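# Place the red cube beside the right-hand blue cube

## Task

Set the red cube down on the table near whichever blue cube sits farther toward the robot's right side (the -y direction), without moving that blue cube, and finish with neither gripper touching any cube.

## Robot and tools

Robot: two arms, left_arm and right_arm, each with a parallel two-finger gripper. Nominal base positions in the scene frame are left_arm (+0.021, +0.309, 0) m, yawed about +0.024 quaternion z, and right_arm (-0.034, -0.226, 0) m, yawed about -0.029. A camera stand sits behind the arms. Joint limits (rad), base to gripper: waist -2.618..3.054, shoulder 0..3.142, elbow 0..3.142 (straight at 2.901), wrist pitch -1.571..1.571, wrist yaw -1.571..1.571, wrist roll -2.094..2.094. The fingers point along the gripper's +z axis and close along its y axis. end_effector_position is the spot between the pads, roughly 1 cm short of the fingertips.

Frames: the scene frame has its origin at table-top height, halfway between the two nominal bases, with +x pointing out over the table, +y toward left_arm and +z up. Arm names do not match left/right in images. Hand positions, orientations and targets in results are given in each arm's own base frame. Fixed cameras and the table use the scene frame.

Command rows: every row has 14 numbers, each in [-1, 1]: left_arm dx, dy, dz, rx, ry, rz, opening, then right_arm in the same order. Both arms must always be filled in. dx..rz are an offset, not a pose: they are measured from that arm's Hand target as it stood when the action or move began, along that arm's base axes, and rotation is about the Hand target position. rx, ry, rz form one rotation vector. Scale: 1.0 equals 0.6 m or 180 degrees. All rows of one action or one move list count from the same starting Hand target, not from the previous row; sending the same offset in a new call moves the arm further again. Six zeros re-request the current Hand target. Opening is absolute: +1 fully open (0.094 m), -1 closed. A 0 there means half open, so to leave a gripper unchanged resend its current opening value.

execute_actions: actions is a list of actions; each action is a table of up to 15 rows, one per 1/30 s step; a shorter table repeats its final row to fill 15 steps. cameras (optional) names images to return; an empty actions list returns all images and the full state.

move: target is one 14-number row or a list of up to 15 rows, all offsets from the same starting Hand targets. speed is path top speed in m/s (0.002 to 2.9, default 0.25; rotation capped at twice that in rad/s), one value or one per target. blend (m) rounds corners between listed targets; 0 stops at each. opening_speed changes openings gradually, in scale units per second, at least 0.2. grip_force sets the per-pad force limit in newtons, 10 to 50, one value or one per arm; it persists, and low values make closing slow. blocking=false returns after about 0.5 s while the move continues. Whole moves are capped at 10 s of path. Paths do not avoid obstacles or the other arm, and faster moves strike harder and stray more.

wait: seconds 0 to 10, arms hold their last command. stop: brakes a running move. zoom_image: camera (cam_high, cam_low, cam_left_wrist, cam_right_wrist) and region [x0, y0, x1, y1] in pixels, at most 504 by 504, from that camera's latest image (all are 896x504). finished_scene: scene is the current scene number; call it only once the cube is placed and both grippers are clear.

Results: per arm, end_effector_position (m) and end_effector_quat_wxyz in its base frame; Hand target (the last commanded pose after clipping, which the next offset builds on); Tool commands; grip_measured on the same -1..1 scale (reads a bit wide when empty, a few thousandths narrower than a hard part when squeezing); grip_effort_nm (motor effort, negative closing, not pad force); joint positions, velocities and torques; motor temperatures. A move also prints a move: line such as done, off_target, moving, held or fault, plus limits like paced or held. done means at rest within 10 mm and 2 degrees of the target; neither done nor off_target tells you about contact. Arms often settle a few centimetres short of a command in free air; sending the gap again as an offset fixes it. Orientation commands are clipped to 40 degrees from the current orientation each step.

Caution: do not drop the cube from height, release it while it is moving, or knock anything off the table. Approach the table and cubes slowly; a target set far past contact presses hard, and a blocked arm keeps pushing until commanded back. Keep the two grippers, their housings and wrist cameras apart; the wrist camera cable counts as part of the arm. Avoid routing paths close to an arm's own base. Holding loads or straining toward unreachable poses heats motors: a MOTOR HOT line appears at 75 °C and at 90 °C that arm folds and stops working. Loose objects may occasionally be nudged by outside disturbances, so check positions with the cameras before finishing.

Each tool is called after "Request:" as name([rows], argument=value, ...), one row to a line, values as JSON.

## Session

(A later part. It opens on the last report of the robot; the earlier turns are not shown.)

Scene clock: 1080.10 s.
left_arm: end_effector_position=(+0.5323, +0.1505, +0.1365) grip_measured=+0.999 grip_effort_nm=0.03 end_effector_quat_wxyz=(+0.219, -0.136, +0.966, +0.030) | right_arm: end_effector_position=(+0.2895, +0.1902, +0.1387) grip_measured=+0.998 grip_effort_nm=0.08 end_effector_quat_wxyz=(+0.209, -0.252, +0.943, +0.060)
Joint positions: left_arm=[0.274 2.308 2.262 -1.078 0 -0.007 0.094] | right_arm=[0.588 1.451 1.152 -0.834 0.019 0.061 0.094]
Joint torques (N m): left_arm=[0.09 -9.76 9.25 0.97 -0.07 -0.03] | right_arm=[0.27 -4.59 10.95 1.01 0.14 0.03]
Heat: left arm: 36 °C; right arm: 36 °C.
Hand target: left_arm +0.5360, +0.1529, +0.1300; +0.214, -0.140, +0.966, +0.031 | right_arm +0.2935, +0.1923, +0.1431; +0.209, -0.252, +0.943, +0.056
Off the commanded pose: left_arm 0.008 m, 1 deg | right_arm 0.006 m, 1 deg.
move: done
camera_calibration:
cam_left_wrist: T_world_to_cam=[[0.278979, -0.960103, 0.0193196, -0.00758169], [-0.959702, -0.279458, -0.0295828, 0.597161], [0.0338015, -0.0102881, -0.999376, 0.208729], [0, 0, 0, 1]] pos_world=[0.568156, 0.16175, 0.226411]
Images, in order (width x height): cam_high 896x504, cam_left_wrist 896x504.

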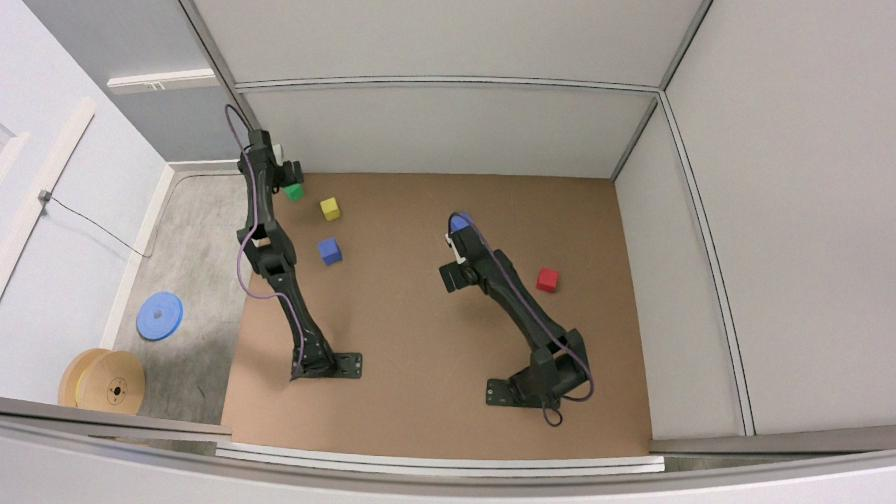

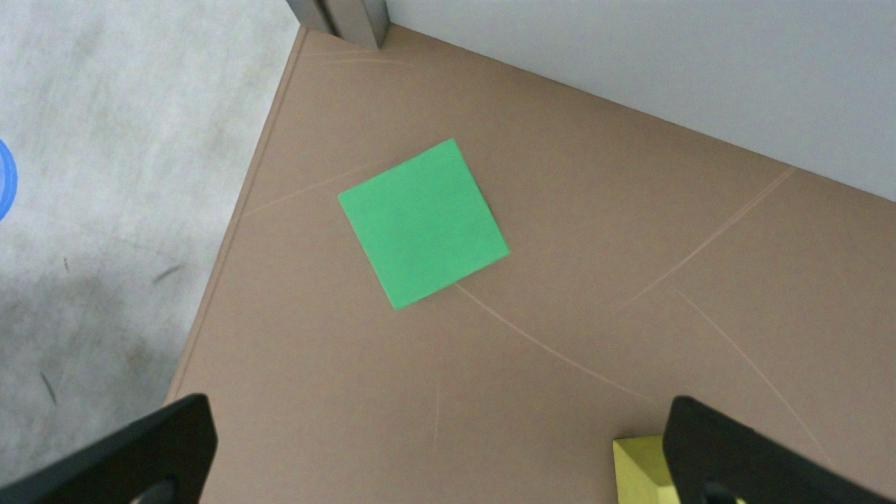

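Request:
move([
  [0, 0, 0, 0, 0, 0, 1, 0.0077, -0.3972, -0.0762, 0, 0, -0.2294, 1],
  [0, 0, 0, 0, 0, 0, 1, 0.061, -0.4085, -0.1885, 0, 0, -0.2294, 1],
  [0, 0, 0, 0, 0, 0, 1, 0.061, -0.4085, -0.1885, 0, 0, -0.2294, -0.05],
  [0, 0, 0, 0, 0, 0, 1, 0.061, -0.4085, -0.0552, 0, 0, -0.2294, -0.05],
  [0, 0, 0, 0, 0, 0, 1, 0.2327, -0.0525, -0.0552, 0, 0, 0.08, -0.05],
  [0, 0, 0, 0, 0, 0, 1, 0.2327, -0.0525, -0.1468, 0, 0, 0.08, -0.05],
], speed=[0.5, 0.25, 0.25, 0.4, 0.8, 0.25], blend=[0.02, 0, 0, 0.03, 0.03, 0], cameras=["cam_high", "cam_right_wrist"])

Scene clock: 1258.40 s.
left_arm: end_effector_position=(+0.5322, +0.1505, +0.1364) grip_measured=+0.999 grip_effort_nm=0.03 end_effector_quat_wxyz=(+0.219, -0.136, +0.966, +0.029) | right_arm: end_effector_position=(+0.4338, +0.1556, +0.0658) grip_measured=+0.071 grip_effort_nm=-1.05 end_effector_quat_wxyz=(+0.204, -0.360, +0.908, +0.071)
Joint positions: left_arm=[0.274 2.308 2.262 -1.078 0 -0.007 0.094] | right_arm=[0.272 1.964 1.449 -0.658 -0.181 -0.447 0.05]
Joint torques (N m): left_arm=[0.09 -9.63 9.22 0.98 -0.07 -0.05] | right_arm=[0.17 -8.81 6.79 1.39 -0.37 -0.1]
Motor temperatures (°C): left_arm=[26 35 36 28 23 25 28] | right_arm=[24 32 38 33 24 26 24]
Heat: left arm: 36 °C; right arm: 38 °C.
Hand target: left_arm +0.5360, +0.1529, +0.1300; +0.214, -0.140, +0.966, +0.031 | right_arm +0.4330, +0.1609, +0.0549; +0.200, -0.369, +0.904, +0.082
Off the commanded pose: left_arm 0.008 m, 1 deg | right_arm 0.012 m, 2 deg.
move: off_target (right_arm); blend cut to 0.0275 m at target 5
camera_calibration:
cam_right_wrist: T_world_to_cam=[[0.693288, -0.719725, 0.0367102, -0.193789], [-0.720426, -0.693462, 0.00981679, 0.458131], [0.0183917, -0.0332529, -0.999278, 0.153877], [0, 0, 0, 1]] pos_world=[0.461571, 0.183338, 0.156382]
Images, in order (width x height): cam_high 896x504, cam_right_wrist 896x504.

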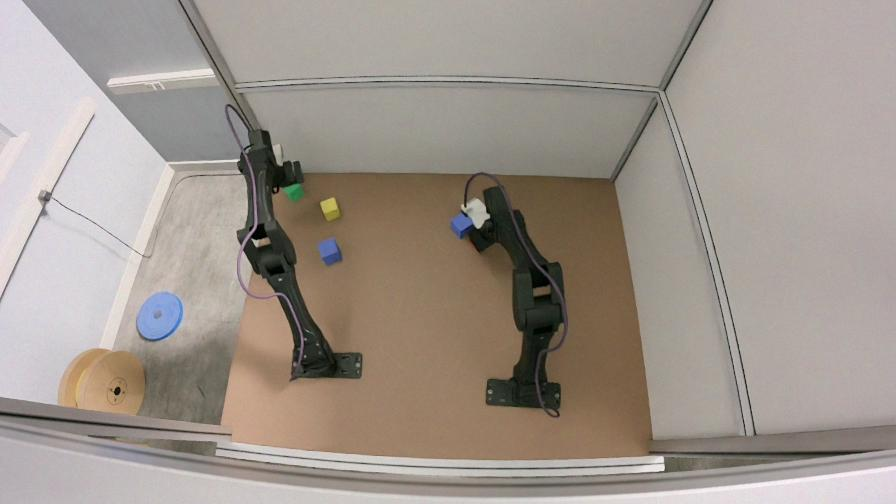

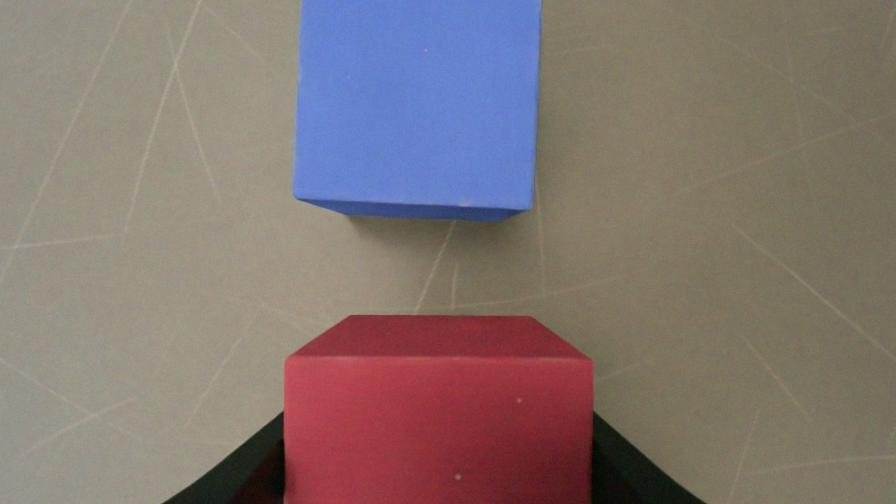

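Request:
move([
  [0, 0, 0, 0, 0, 0, 1, 0.01, 0.01, -0.0438, 0, 0, 0, -0.05],
  [0, 0, 0, 0, 0, 0, 1, 0.01, 0.01, -0.0438, 0, 0, 0, 0.7],
  [0, 0, 0, 0, 0, 0, 1, -0.0353, -0.0343, 0.0922, 0, 0, 0, 0.7],
], speed=[0.15, 0.2, 0.3], cameras=["cam_high", "cam_right_wrist"])

Scene clock: 1281.93 s.
left_arm: end_effector_position=(+0.5322, +0.1505, +0.1364) grip_measured=+0.999 grip_effort_nm=0.03 end_effector_quat_wxyz=(+0.219, -0.136, +0.966, +0.029) | right_arm: end_effector_position=(+0.4106, +0.1381, +0.0965) grip_measured=+0.698 grip_effort_nm=0.09 end_effector_quat_wxyz=(+0.189, -0.363, +0.909, +0.075)
Joint positions: left_arm=[0.274 2.308 2.262 -1.078 0 -0.007 0.094] | right_arm=[0.24 1.863 1.449 -0.796 -0.197 -0.483 0.08]
Joint torques (N m): left_arm=[0.09 -9.63 9.21 0.98 -0.07 -0.05] | right_arm=[-0.44 -10.82 9.7 0.87 -0.37 -0.08]
Heat: left arm: 37 °C; right arm: 37 °C.
Hand target: left_arm +0.5360, +0.1529, +0.1300; +0.214, -0.140, +0.966, +0.031 | right_arm +0.4119, +0.1402, +0.1104; +0.200, -0.368, +0.904, +0.082
Off the commanded pose: left_arm 0.008 m, 1 deg | right_arm 0.014 m, 2 deg.
move: off_target (right_arm); target 2's new opening was sent with right_arm's hand 0.017 m and 2 deg from that target
camera_calibration:
cam_right_wrist: T_world_to_cam=[[0.699435, -0.71441, 0.0202504, -0.1932], [-0.714612, -0.698635, 0.0352068, 0.424771], [-0.0110044, -0.0390961, -0.999175, 0.197303], [0, 0, 0, 1]] pos_world=[0.440848, 0.16645, 0.186098]
Images, in order (width x height): cam_high 896x504, cam_right_wrist 896x504.

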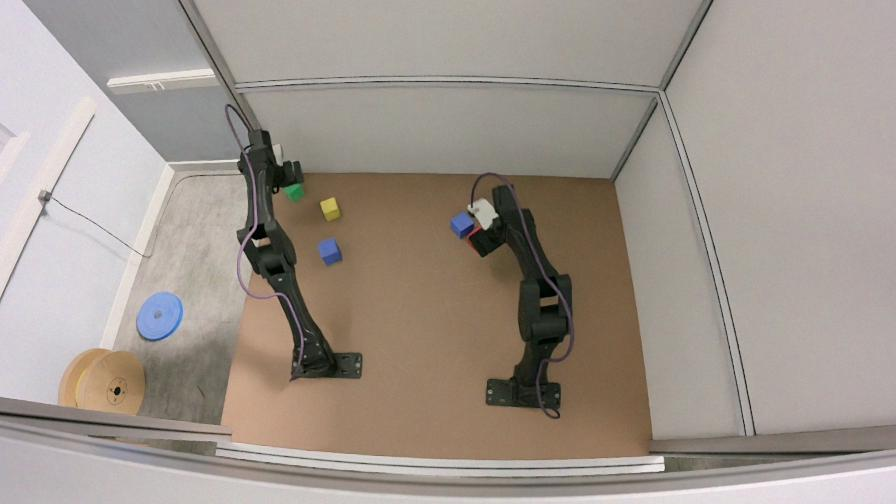

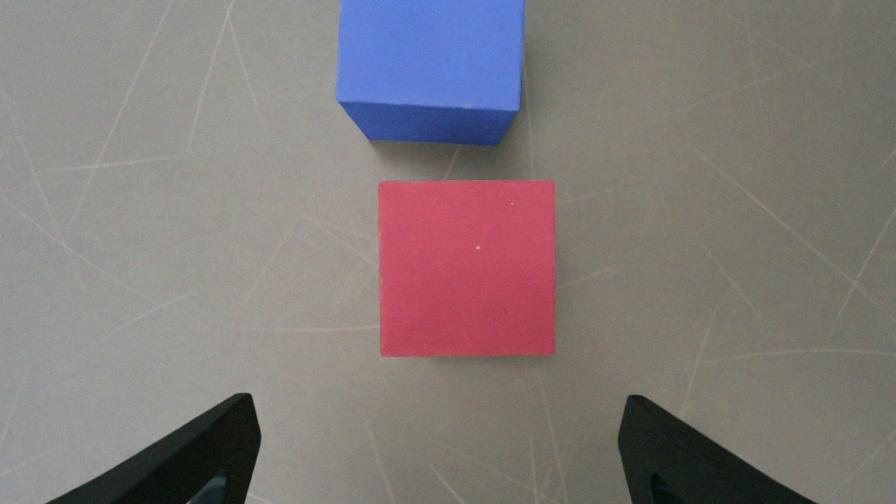

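Request:
move([
  [0, 0, 0, 0, 0, 0, 1, 0.0488, 0.028, -0.1373, 0, 0, 0, 0.7],
  [0, 0, 0, 0, 0, 0, 1, 0.0488, 0.028, -0.1373, 0, 0, 0, -0.05],
  [0, 0, 0, 0, 0, 0, 1, 0.0488, 0.028, -0.0007, 0, 0, 0, -0.05],
  [0, 0, 0, 0, 0, 0, 1, -0.2565, 0.333, -0.0007, 0, 0, 0.0472, -0.05],
  [0, 0, 0, 0, 0, 0, 1, -0.2565, 0.333, -0.1373, 0, 0, 0.0472, -0.05],
  [0, 0, 0, 0, 0, 0, 1, -0.2565, 0.333, -0.1373, 0, 0, 0.0472, 0.7],
  [0, 0, 0, 0, 0, 0, 1, -0.2948, 0.2825, -0.0013, 0, 0, 0.0472, 0.7],
  [0, 0, 0, 0, 0, 0, 1, -0.0452, -0.1978, 0.05, 0, 0, -0.2461, 1],
], speed=[0.25, 0.25, 0.35, 0.6, 0.25, 0.25, 0.35, 0.6], blend=[0, 0, 0.03, 0.03, 0, 0, 0.03, 0], cameras=["cam_high", "cam_right_wrist"])

Scene clock: 1433.23 s.
left_arm: end_effector_position=(+0.5322, +0.1505, +0.1364) grip_measured=+0.999 grip_effort_nm=0.03 end_effector_quat_wxyz=(+0.219, -0.136, +0.966, +0.029) | right_arm: end_effector_position=(+0.3811, +0.0227, +0.1404) grip_measured=+0.998 grip_effort_nm=0.09 end_effector_quat_wxyz=(+0.223, -0.007, +0.975, +0.002)
Joint positions: left_arm=[0.274 2.308 2.262 -1.078 0 -0.007 0.094] | right_arm=[0.068 1.576 1.27 -0.815 0.022 0.049 0.094]
Joint torques (N m): left_arm=[0.08 -9.63 9.22 0.98 -0.07 -0.05] | right_arm=[-0.18 -5.3 10.66 1.02 0.1 0.11]
Motor temperatures (°C): left_arm=[26 37 37 28 23 25 27] | right_arm=[24 37 38 31 24 26 24]
Heat: left arm: 37 °C; right arm: 38 °C.
Hand target: left_arm +0.5360, +0.1529, +0.1300; +0.214, -0.140, +0.966, +0.031 | right_arm +0.3847, +0.0216, +0.1404; +0.216, -0.001, +0.976, +0.000
Off the commanded pose: left_arm 0.008 m, 1 deg | right_arm 0.004 m, 1 deg.
move: done; target 2's new opening was sent with right_arm's hand 0.012 m and 1 deg from that target; target 6's new opening was sent with right_arm's hand 0.018 m and 2 deg from that target
camera_calibration:
cam_right_wrist: T_world_to_cam=[[0.0291003, -0.999405, 0.0185115, 0.00643203], [-0.999556, -0.029213, -0.0058458, 0.420758], [0.0063831, -0.0183332, -0.999812, 0.229293], [0, 0, 0, 1]] pos_world=[0.418921, 0.0229235, 0.23159]
Images, in order (width x height): cam_high 896x504, cam_right_wrist 896x504.

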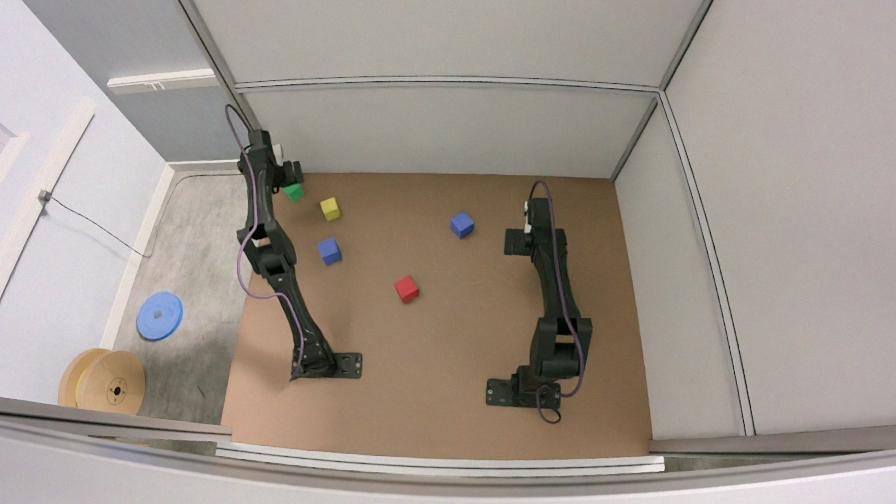

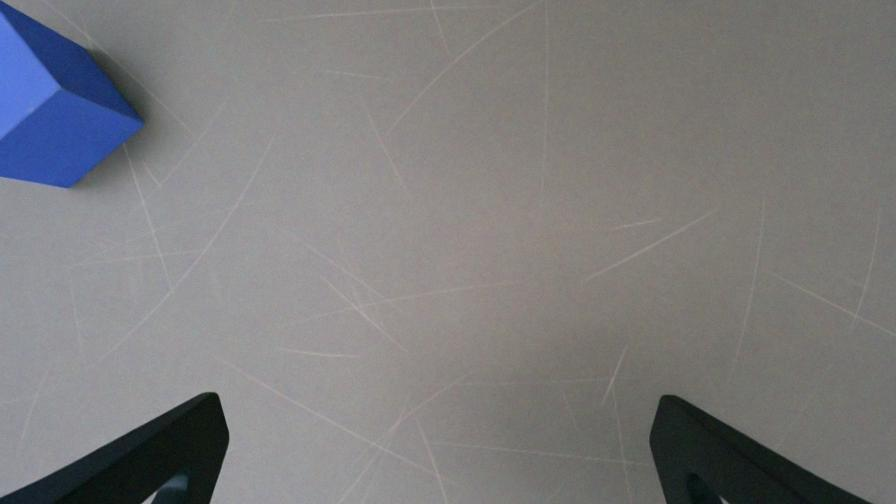

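Request:
zoom_image(camera="cam_high", region=[350, 240, 450, 330])

Request:
zoom_image(camera="cam_high", region=[240, 300, 380, 410])

Scaled by 5.040.

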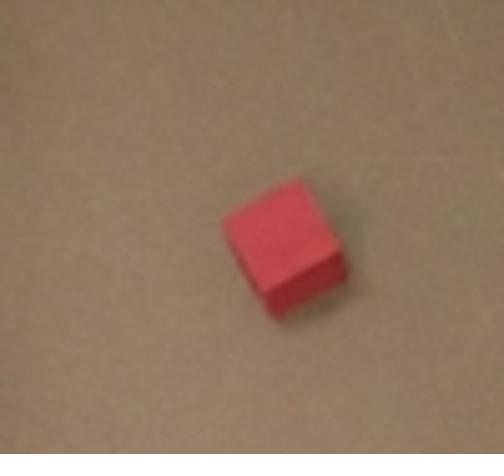

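Scaled by 3.600.

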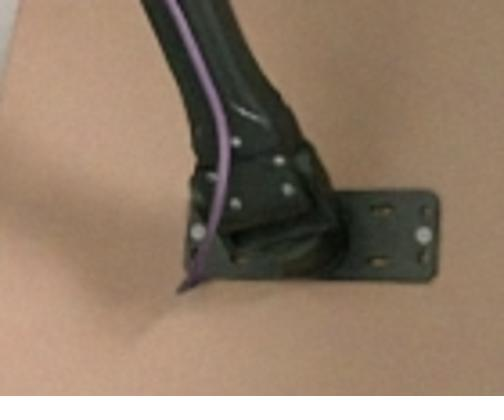

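Request:
move(target=[-0.2328, -0.239, -0.0428, 0.0567, -0.2699, -0.0672, 1, 0, 0, 0, 0, 0, 0, 1], speed=0.5, cameras=["cam_high"])

Scene clock: 1477.87 s.
left_arm: end_effector_position=(+0.3986, +0.0115, +0.1105) grip_measured=+0.999 grip_effort_nm=0.03 end_effector_quat_wxyz=(+0.608, -0.025, +0.793, +0.030) | right_arm: end_effector_position=(+0.3811, +0.0227, +0.1404) grip_measured=+0.998 grip_effort_nm=0.09 end_effector_quat_wxyz=(+0.223, -0.007, +0.975, +0.002)
Joint positions: left_arm=[-0.016 1.543 0.341 0.938 -0.094 -0.007 0.094] | right_arm=[0.068 1.576 1.27 -0.815 0.022 0.049 0.094]
Joint torques (N m): left_arm=[-0.65 -3.15 4.3 2.18 -0.11 0.09] | right_arm=[-0.17 -5.31 10.66 1.02 0.09 0.13]
Heat: left arm: 37 °C; right arm: 39 °C.
Hand target: left_arm +0.3963, +0.0095, +0.1043; +0.604, -0.022, +0.796, +0.032 | right_arm +0.3847, +0.0216, +0.1404; +0.216, -0.001, +0.976, +0.000
Off the commanded pose: left_arm 0.007 m, 1 deg | right_arm 0.004 m, 1 deg.
move: done
Images, in order (width x height): cam_high 896x504.

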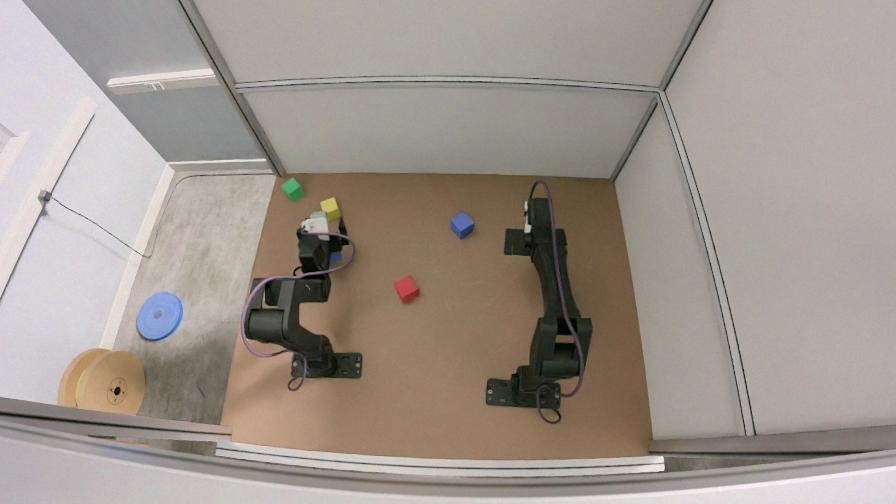

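Request:
move([
  [-0.3168, -0.3458, -0.0182, 0.141, 0.2549, -0.3557, 1, 0, 0, 0, 0, 0, 0, 1],
  [-0.2938, -0.395, -0.1355, 0.141, 0.2549, -0.3557, 1, 0, 0, 0, 0, 0, 0, 1],
  [-0.2938, -0.395, -0.1355, 0.141, 0.2549, -0.3557, -0.05, 0, 0, 0, 0, 0, 0, 1],
  [-0.2938, -0.395, -0.0072, 0.141, 0.2549, -0.3557, -0.05, 0, 0, 0, 0, 0, 0, 1],
  [-0.0507, -0.5873, -0.0072, 0.087, 0.2686, -0.242, -0.05, 0, 0, 0, 0, 0, 0, 1],
  [-0.0507, -0.5873, -0.0822, 0.087, 0.2686, -0.242, -0.05, 0, 0, 0, 0, 0, 0, 1],
], speed=[0.6, 0.25, 0.25, 0.35, 0.6, 0.25], blend=[0.02, 0, 0, 0.03, 0.03, 0], cameras=["cam_high", "cam_left_wrist"])

Scene clock: 1525.60 s.
left_arm: end_effector_position=(+0.3651, -0.3387, +0.0630) grip_measured=+0.058 grip_effort_nm=-1.06 end_effector_quat_wxyz=(+0.199, +0.358, +0.909, -0.081) | right_arm: end_effector_position=(+0.3811, +0.0227, +0.1404) grip_measured=+0.998 grip_effort_nm=0.09 end_effector_quat_wxyz=(+0.223, -0.007, +0.975, +0.002)
Joint positions: left_arm=[-0.748 2.075 1.597 -0.659 0.006 0.001 0.05] | right_arm=[0.068 1.576 1.27 -0.815 0.022 0.049 0.094]
Joint torques (N m): left_arm=[-0.69 -9.14 6.06 1.36 -0.1 -0.04] | right_arm=[-0.18 -5.31 10.66 1.02 0.09 0.11]
Heat: left arm: 37 °C; right arm: 39 °C.
Hand target: left_arm +0.3659, -0.3429, +0.0550; +0.202, +0.358, +0.908, -0.079 | right_arm +0.3847, +0.0216, +0.1404; +0.216, -0.001, +0.976, +0.000
Off the commanded pose: left_arm 0.009 m, 0 deg | right_arm 0.004 m, 1 deg.
move: done; blend cut to 0.0225 m at target 5
camera_calibration:
cam_left_wrist: T_world_to_cam=[[-0.680227, -0.732698, 0.0210907, -0.0021036], [-0.732999, 0.680017, -0.017005, 0.539051], [-0.00188255, -0.0270267, -0.999633, 0.143329], [0, 0, 0, 1]] pos_world=[0.393962, -0.364231, 0.152487]
Images, in order (width x height): cam_high 896x504, cam_left_wrist 896x504.

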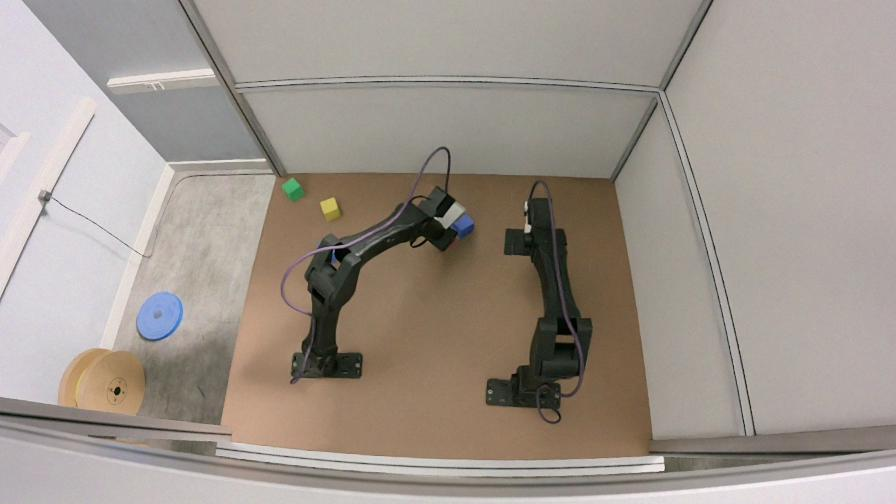

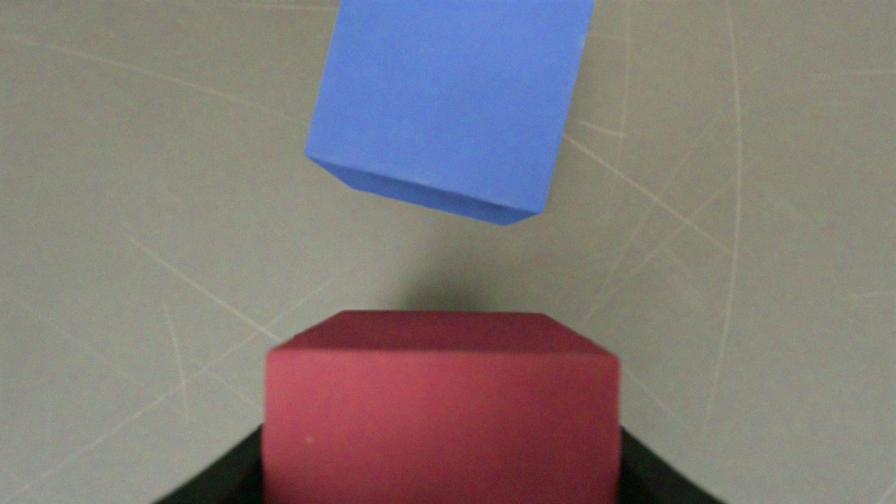

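Request:
move([
  [0.0097, -0.0091, -0.06, 0, 0, -0.04, -0.05, 0, 0, 0, 0, 0, 0, 1],
  [0.0097, -0.0091, -0.06, 0, 0, -0.04, 0.6, 0, 0, 0, 0, 0, 0, 1],
  [-0.0312, 0.0393, 0.076, 0, 0, -0.04, 0.6, 0, 0, 0, 0, 0, 0, 1],
], speed=[0.15, 0.2, 0.3], cameras=["cam_high", "cam_left_wrist"])

Scene clock: 1546.67 s.
left_arm: end_effector_position=(+0.3454, -0.3203, +0.0870) grip_measured=+0.599 grip_effort_nm=0.04 end_effector_quat_wxyz=(+0.186, +0.415, +0.887, -0.085) | right_arm: end_effector_position=(+0.3811, +0.0227, +0.1404) grip_measured=+0.998 grip_effort_nm=0.09 end_effector_quat_wxyz=(+0.223, -0.007, +0.975, +0.002)
Joint positions: left_arm=[-0.729 1.973 1.555 -0.745 0.055 0.136 0.075] | right_arm=[0.068 1.576 1.27 -0.815 0.022 0.049 0.094]
Joint torques (N m): left_arm=[0.68 -11.58 7.15 0.95 0.11 0.08] | right_arm=[-0.17 -5.33 10.66 1.01 0.08 0.12]
Heat: left arm: 38 °C; right arm: 39 °C.
Hand target: left_arm +0.3471, -0.3194, +0.1006; +0.196, +0.414, +0.884, -0.092 | right_arm +0.3847, +0.0216, +0.1404; +0.216, -0.001, +0.976, +0.000
Off the commanded pose: left_arm 0.014 m, 1 deg | right_arm 0.004 m, 1 deg.
move: off_target (left_arm); target 2's new opening was sent with left_arm's hand 0.013 m and 1 deg from that target
camera_calibration:
cam_left_wrist: T_world_to_cam=[[-0.765304, -0.643539, 0.0129349, 0.0560516], [-0.643529, 0.765402, 0.00543322, 0.507105], [-0.0133969, -0.0041659, -0.999902, 0.179047], [0, 0, 0, 1]] pos_world=[0.371632, -0.351322, 0.175549]
Images, in order (width x height): cam_high 896x504, cam_left_wrist 896x504.

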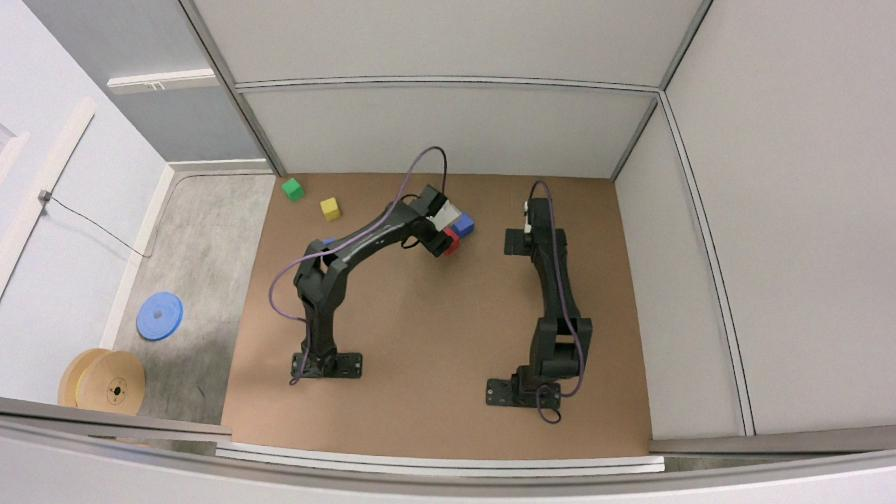

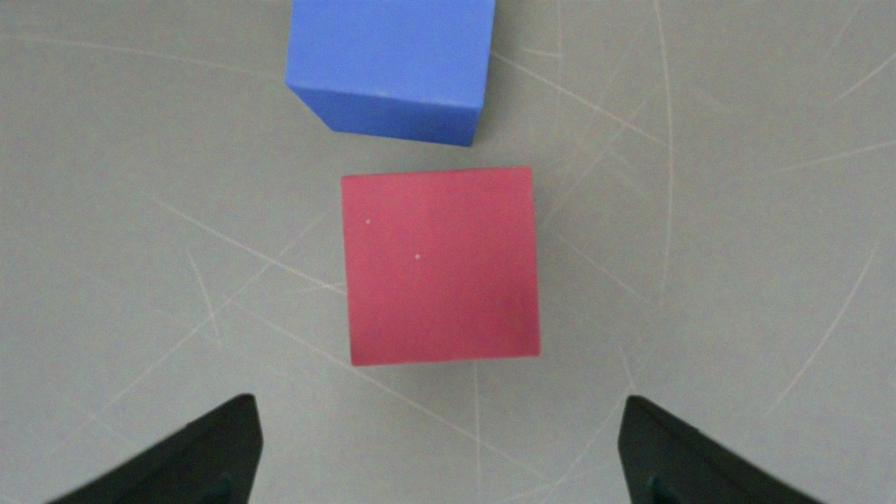

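Request:
finished_scene(scene=1)

The scene is finished: the task was done.


## Next scene

The same job, from a new start.

Request:
execute_actions(actions=[], cameras=["cam_high"])

Request:
zoom_image(camera="cam_high", region=[262, 165, 462, 365])

Request:
zoom_image(camera="cam_high", region=[440, 165, 640, 365])

Request:
zoom_image(camera="cam_high", region=[240, 300, 380, 410])

Scene clock: 0.00 s.
left_arm: end_effector_position=(+0.3780, -0.0296, +0.1250) grip_measured=+1.000 grip_effort_nm=n/a end_effector_quat_wxyz=(+0.653, +0.021, +0.757, +0.012) | right_arm: end_effector_position=(+0.3706, -0.0337, +0.1348) grip_measured=+1.000 grip_effort_nm=n/a end_effector_quat_wxyz=(+0.652, +0.096, +0.745, -0.105)
Joint positions: left_arm=[-0.144 1.532 0.226 1.159 -0.133 0.027 0.094] | right_arm=[0.081 1.481 0.229 1.113 0.365 0.018 0.094]
Joint velocities: within noise
Joint torques (N m): no reading
Motor temperatures (°C): left_arm=[26 27 28 24 23 25 27] | right_arm=[24 28 29 27 24 26 24]
Heat: left arm: 28 °C; right arm: 29 °C.
Hand target: left_arm +0.3795, -0.0297, +0.1298; +0.659, +0.020, +0.752, +0.012 | right_arm +0.3711, -0.0338, +0.1352; +0.651, +0.096, +0.746, -0.105
Tool commands: left_gripper/opening=+1.0 right_gripper/opening=+1.0
Images, in order (width x height): cam_high 896x504.

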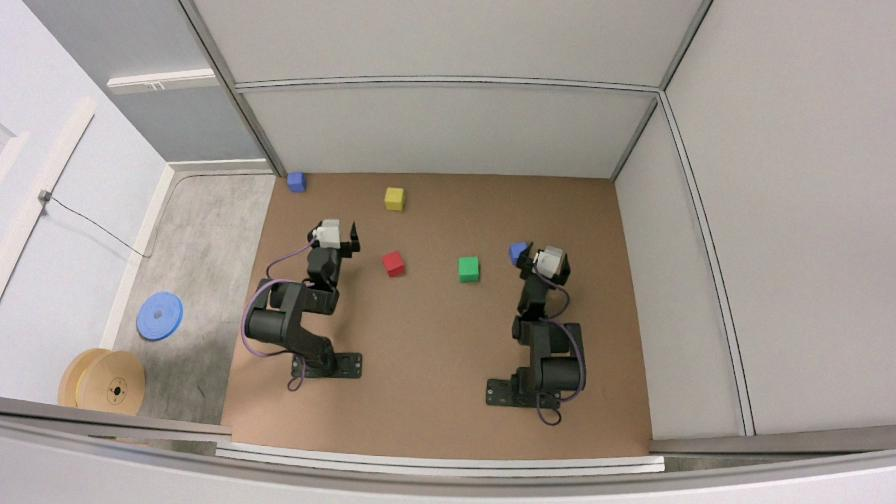

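Scaled by 2.520.

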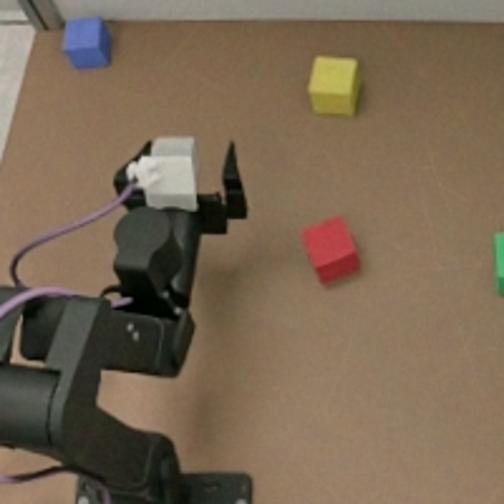

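Scaled by 2.520.

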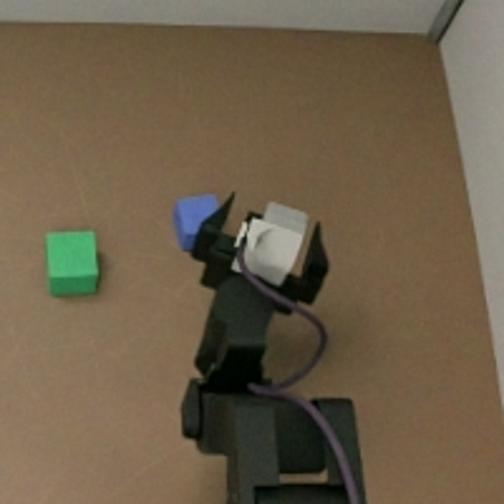

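Scaled by 3.600.

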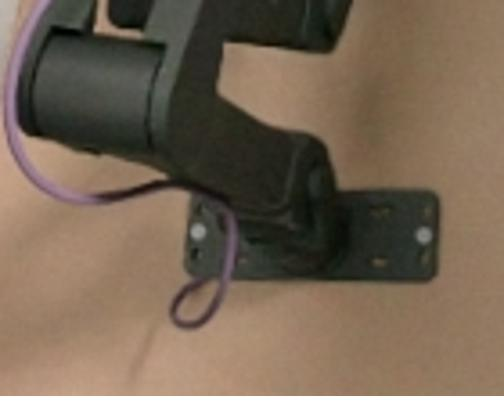

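Request:
move([
  [0, 0, 0, 0, 0, 0, 1, -0.1075, 0.7022, -0.0637, -0.0169, 0.3254, 0.2067, 1],
  [0, 0, 0, 0, 0, 0, 1, -0.0598, 0.7272, -0.1787, -0.0169, 0.3254, 0.2067, 1],
  [0, 0, 0, 0, 0, 0, 1, -0.0598, 0.7272, -0.1787, -0.0169, 0.3254, 0.2067, -0.05],
  [0, 0, 0, 0, 0, 0, 1, -0.0598, 0.7272, -0.0253, -0.0169, 0.3254, 0.2067, -0.05],
  [0, 0, 0, 0, 0, 0, 1, -0.0718, 0.1052, -0.0253, 0.0406, 0.3185, 0.1029, -0.05],
  [0, 0, 0, 0, 0, 0, 1, -0.0718, 0.1052, -0.1253, 0.0406, 0.3185, 0.1029, -0.05],
], speed=[0.6, 0.25, 0.25, 0.35, 0.6, 0.25], blend=[0.02, 0, 0, 0.03, 0.03, 0], cameras=["cam_high", "cam_right_wrist"])

Scene clock: 50.00 s.
left_arm: end_effector_position=(+0.3780, -0.0296, +0.1250) grip_measured=+1.000 grip_effort_nm=-0.03 end_effector_quat_wxyz=(+0.653, +0.021, +0.757, +0.012) | right_arm: end_effector_position=(+0.3253, +0.0294, +0.0646) grip_measured=+0.080 grip_effort_nm=-1.05 end_effector_quat_wxyz=(+0.214, -0.040, +0.976, +0.005)
Joint positions: left_arm=[-0.144 1.532 0.226 1.159 -0.133 0.027 0.094] | right_arm=[0.094 1.44 0.843 -0.542 0.013 0.01 0.051]
Joint torques (N m): left_arm=[0.02 -4.3 5.46 2 -0.03 0.01] | right_arm=[-0.69 -4.42 6.65 1.38 -0.1 -0.07]
Motor temperatures (°C): left_arm=[26 27 29 31 23 25 27] | right_arm=[24 29 31 32 24 26 24]
Heat: left arm: 31 °C; right arm: 32 °C.
Hand target: left_arm +0.3795, -0.0297, +0.1298; +0.659, +0.020, +0.752, +0.012 | right_arm +0.3280, +0.0293, +0.0601; +0.216, -0.043, +0.975, +0.009
Off the commanded pose: left_arm 0.005 m, 1 deg | right_arm 0.005 m, 1 deg.
move: done
camera_calibration:
cam_right_wrist: T_world_to_cam=[[0.0947676, -0.995152, 0.0262987, -0.00596329], [-0.995445, -0.0944539, 0.0129294, 0.364064], [-0.0103827, -0.0274042, -0.999571, 0.159709], [0, 0, 0, 1]] pos_world=[0.364629, 0.0328295, 0.15509]
Images, in order (width x height): cam_high 896x504, cam_right_wrist 896x504.

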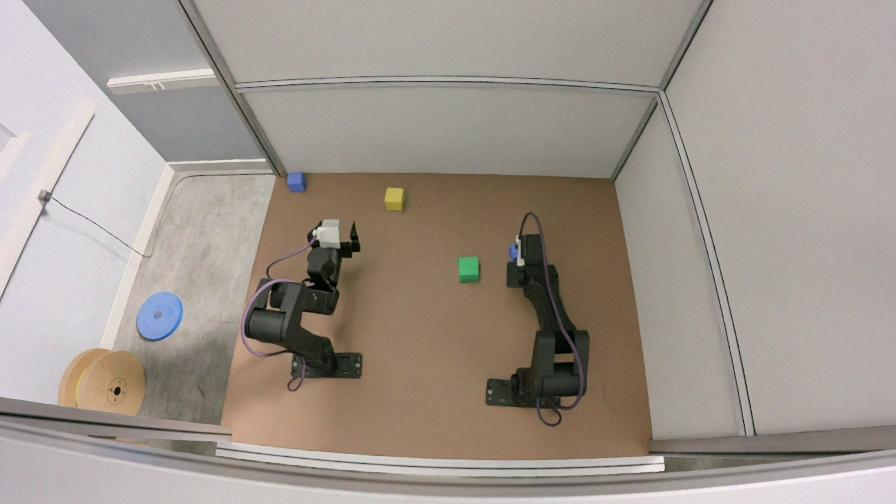

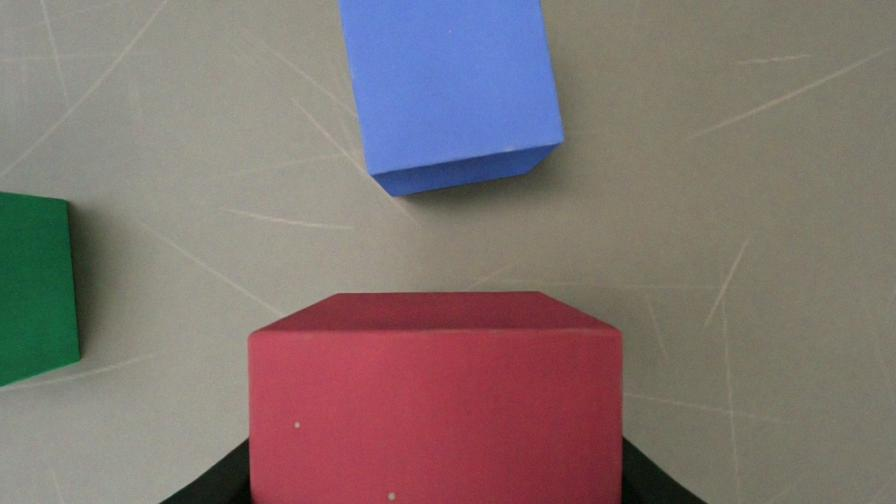

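Request:
move([
  [0, 0, 0, 0, 0, 0, 1, 0.0225, 0.0017, -0.0768, 0, 0, 0.04, -0.05],
  [0, 0, 0, 0, 0, 0, 1, 0.0225, 0.0017, -0.0768, 0, 0, 0.04, 0.6],
  [0, 0, 0, 0, 0, 0, 1, -0.0338, -0.0033, 0.044, 0, 0, 0.04, 0.6],
], speed=[0.15, 0.2, 0.3], cameras=["cam_high", "cam_right_wrist"])

Scene clock: 69.67 s.
left_arm: end_effector_position=(+0.3780, -0.0296, +0.1250) grip_measured=+1.000 grip_effort_nm=-0.03 end_effector_quat_wxyz=(+0.653, +0.021, +0.757, +0.012) | right_arm: end_effector_position=(+0.3040, +0.0274, +0.0758) grip_measured=+0.598 grip_effort_nm=0.09 end_effector_quat_wxyz=(+0.205, -0.101, +0.973, +0.018)
Joint positions: left_arm=[-0.144 1.532 0.226 1.159 -0.133 0.027 0.094] | right_arm=[0.054 1.354 0.828 -0.634 -0.055 -0.142 0.075]
Joint torques (N m): left_arm=[0.02 -4.31 5.46 2 -0.03 0.01] | right_arm=[-0.88 -5.68 9.55 0.94 -0.18 -0.09]
Heat: left arm: 32 °C; right arm: 32 °C.
Hand target: left_arm +0.3795, -0.0297, +0.1298; +0.659, +0.020, +0.752, +0.012 | right_arm +0.3078, +0.0273, +0.0865; +0.215, -0.104, +0.971, +0.022
Off the commanded pose: left_arm 0.005 m, 1 deg | right_arm 0.011 m, 1 deg.
move: off_target (right_arm); target 2's new opening was sent with right_arm's hand 0.014 m and 2 deg from that target
camera_calibration:
cam_right_wrist: T_world_to_cam=[[0.219705, -0.975247, 0.0249629, -0.0446275], [-0.975262, -0.218925, 0.0305808, 0.338404], [-0.0243588, -0.0310641, -0.999221, 0.174965], [0, 0, 0, 1]] pos_world=[0.344099, 0.0359973, 0.165594]
Images, in order (width x height): cam_high 896x504, cam_right_wrist 896x504.

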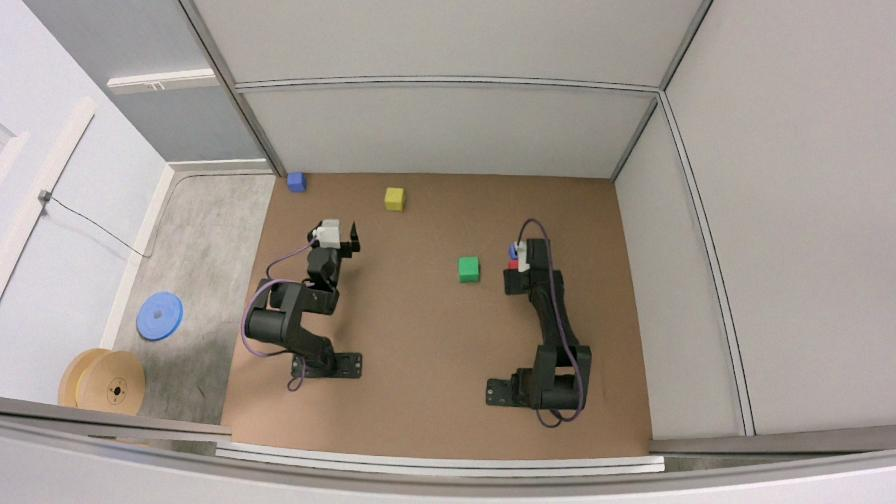

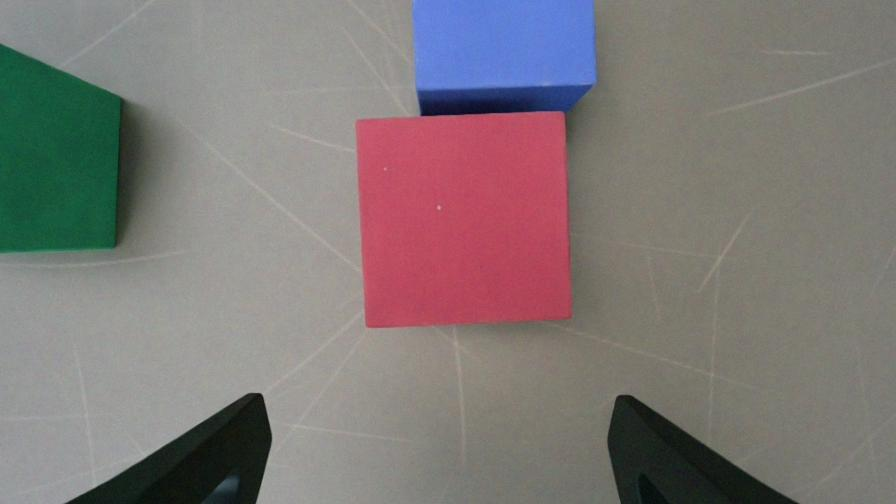

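Request:
finished_scene(scene=2)

The scene is finished: the task was done.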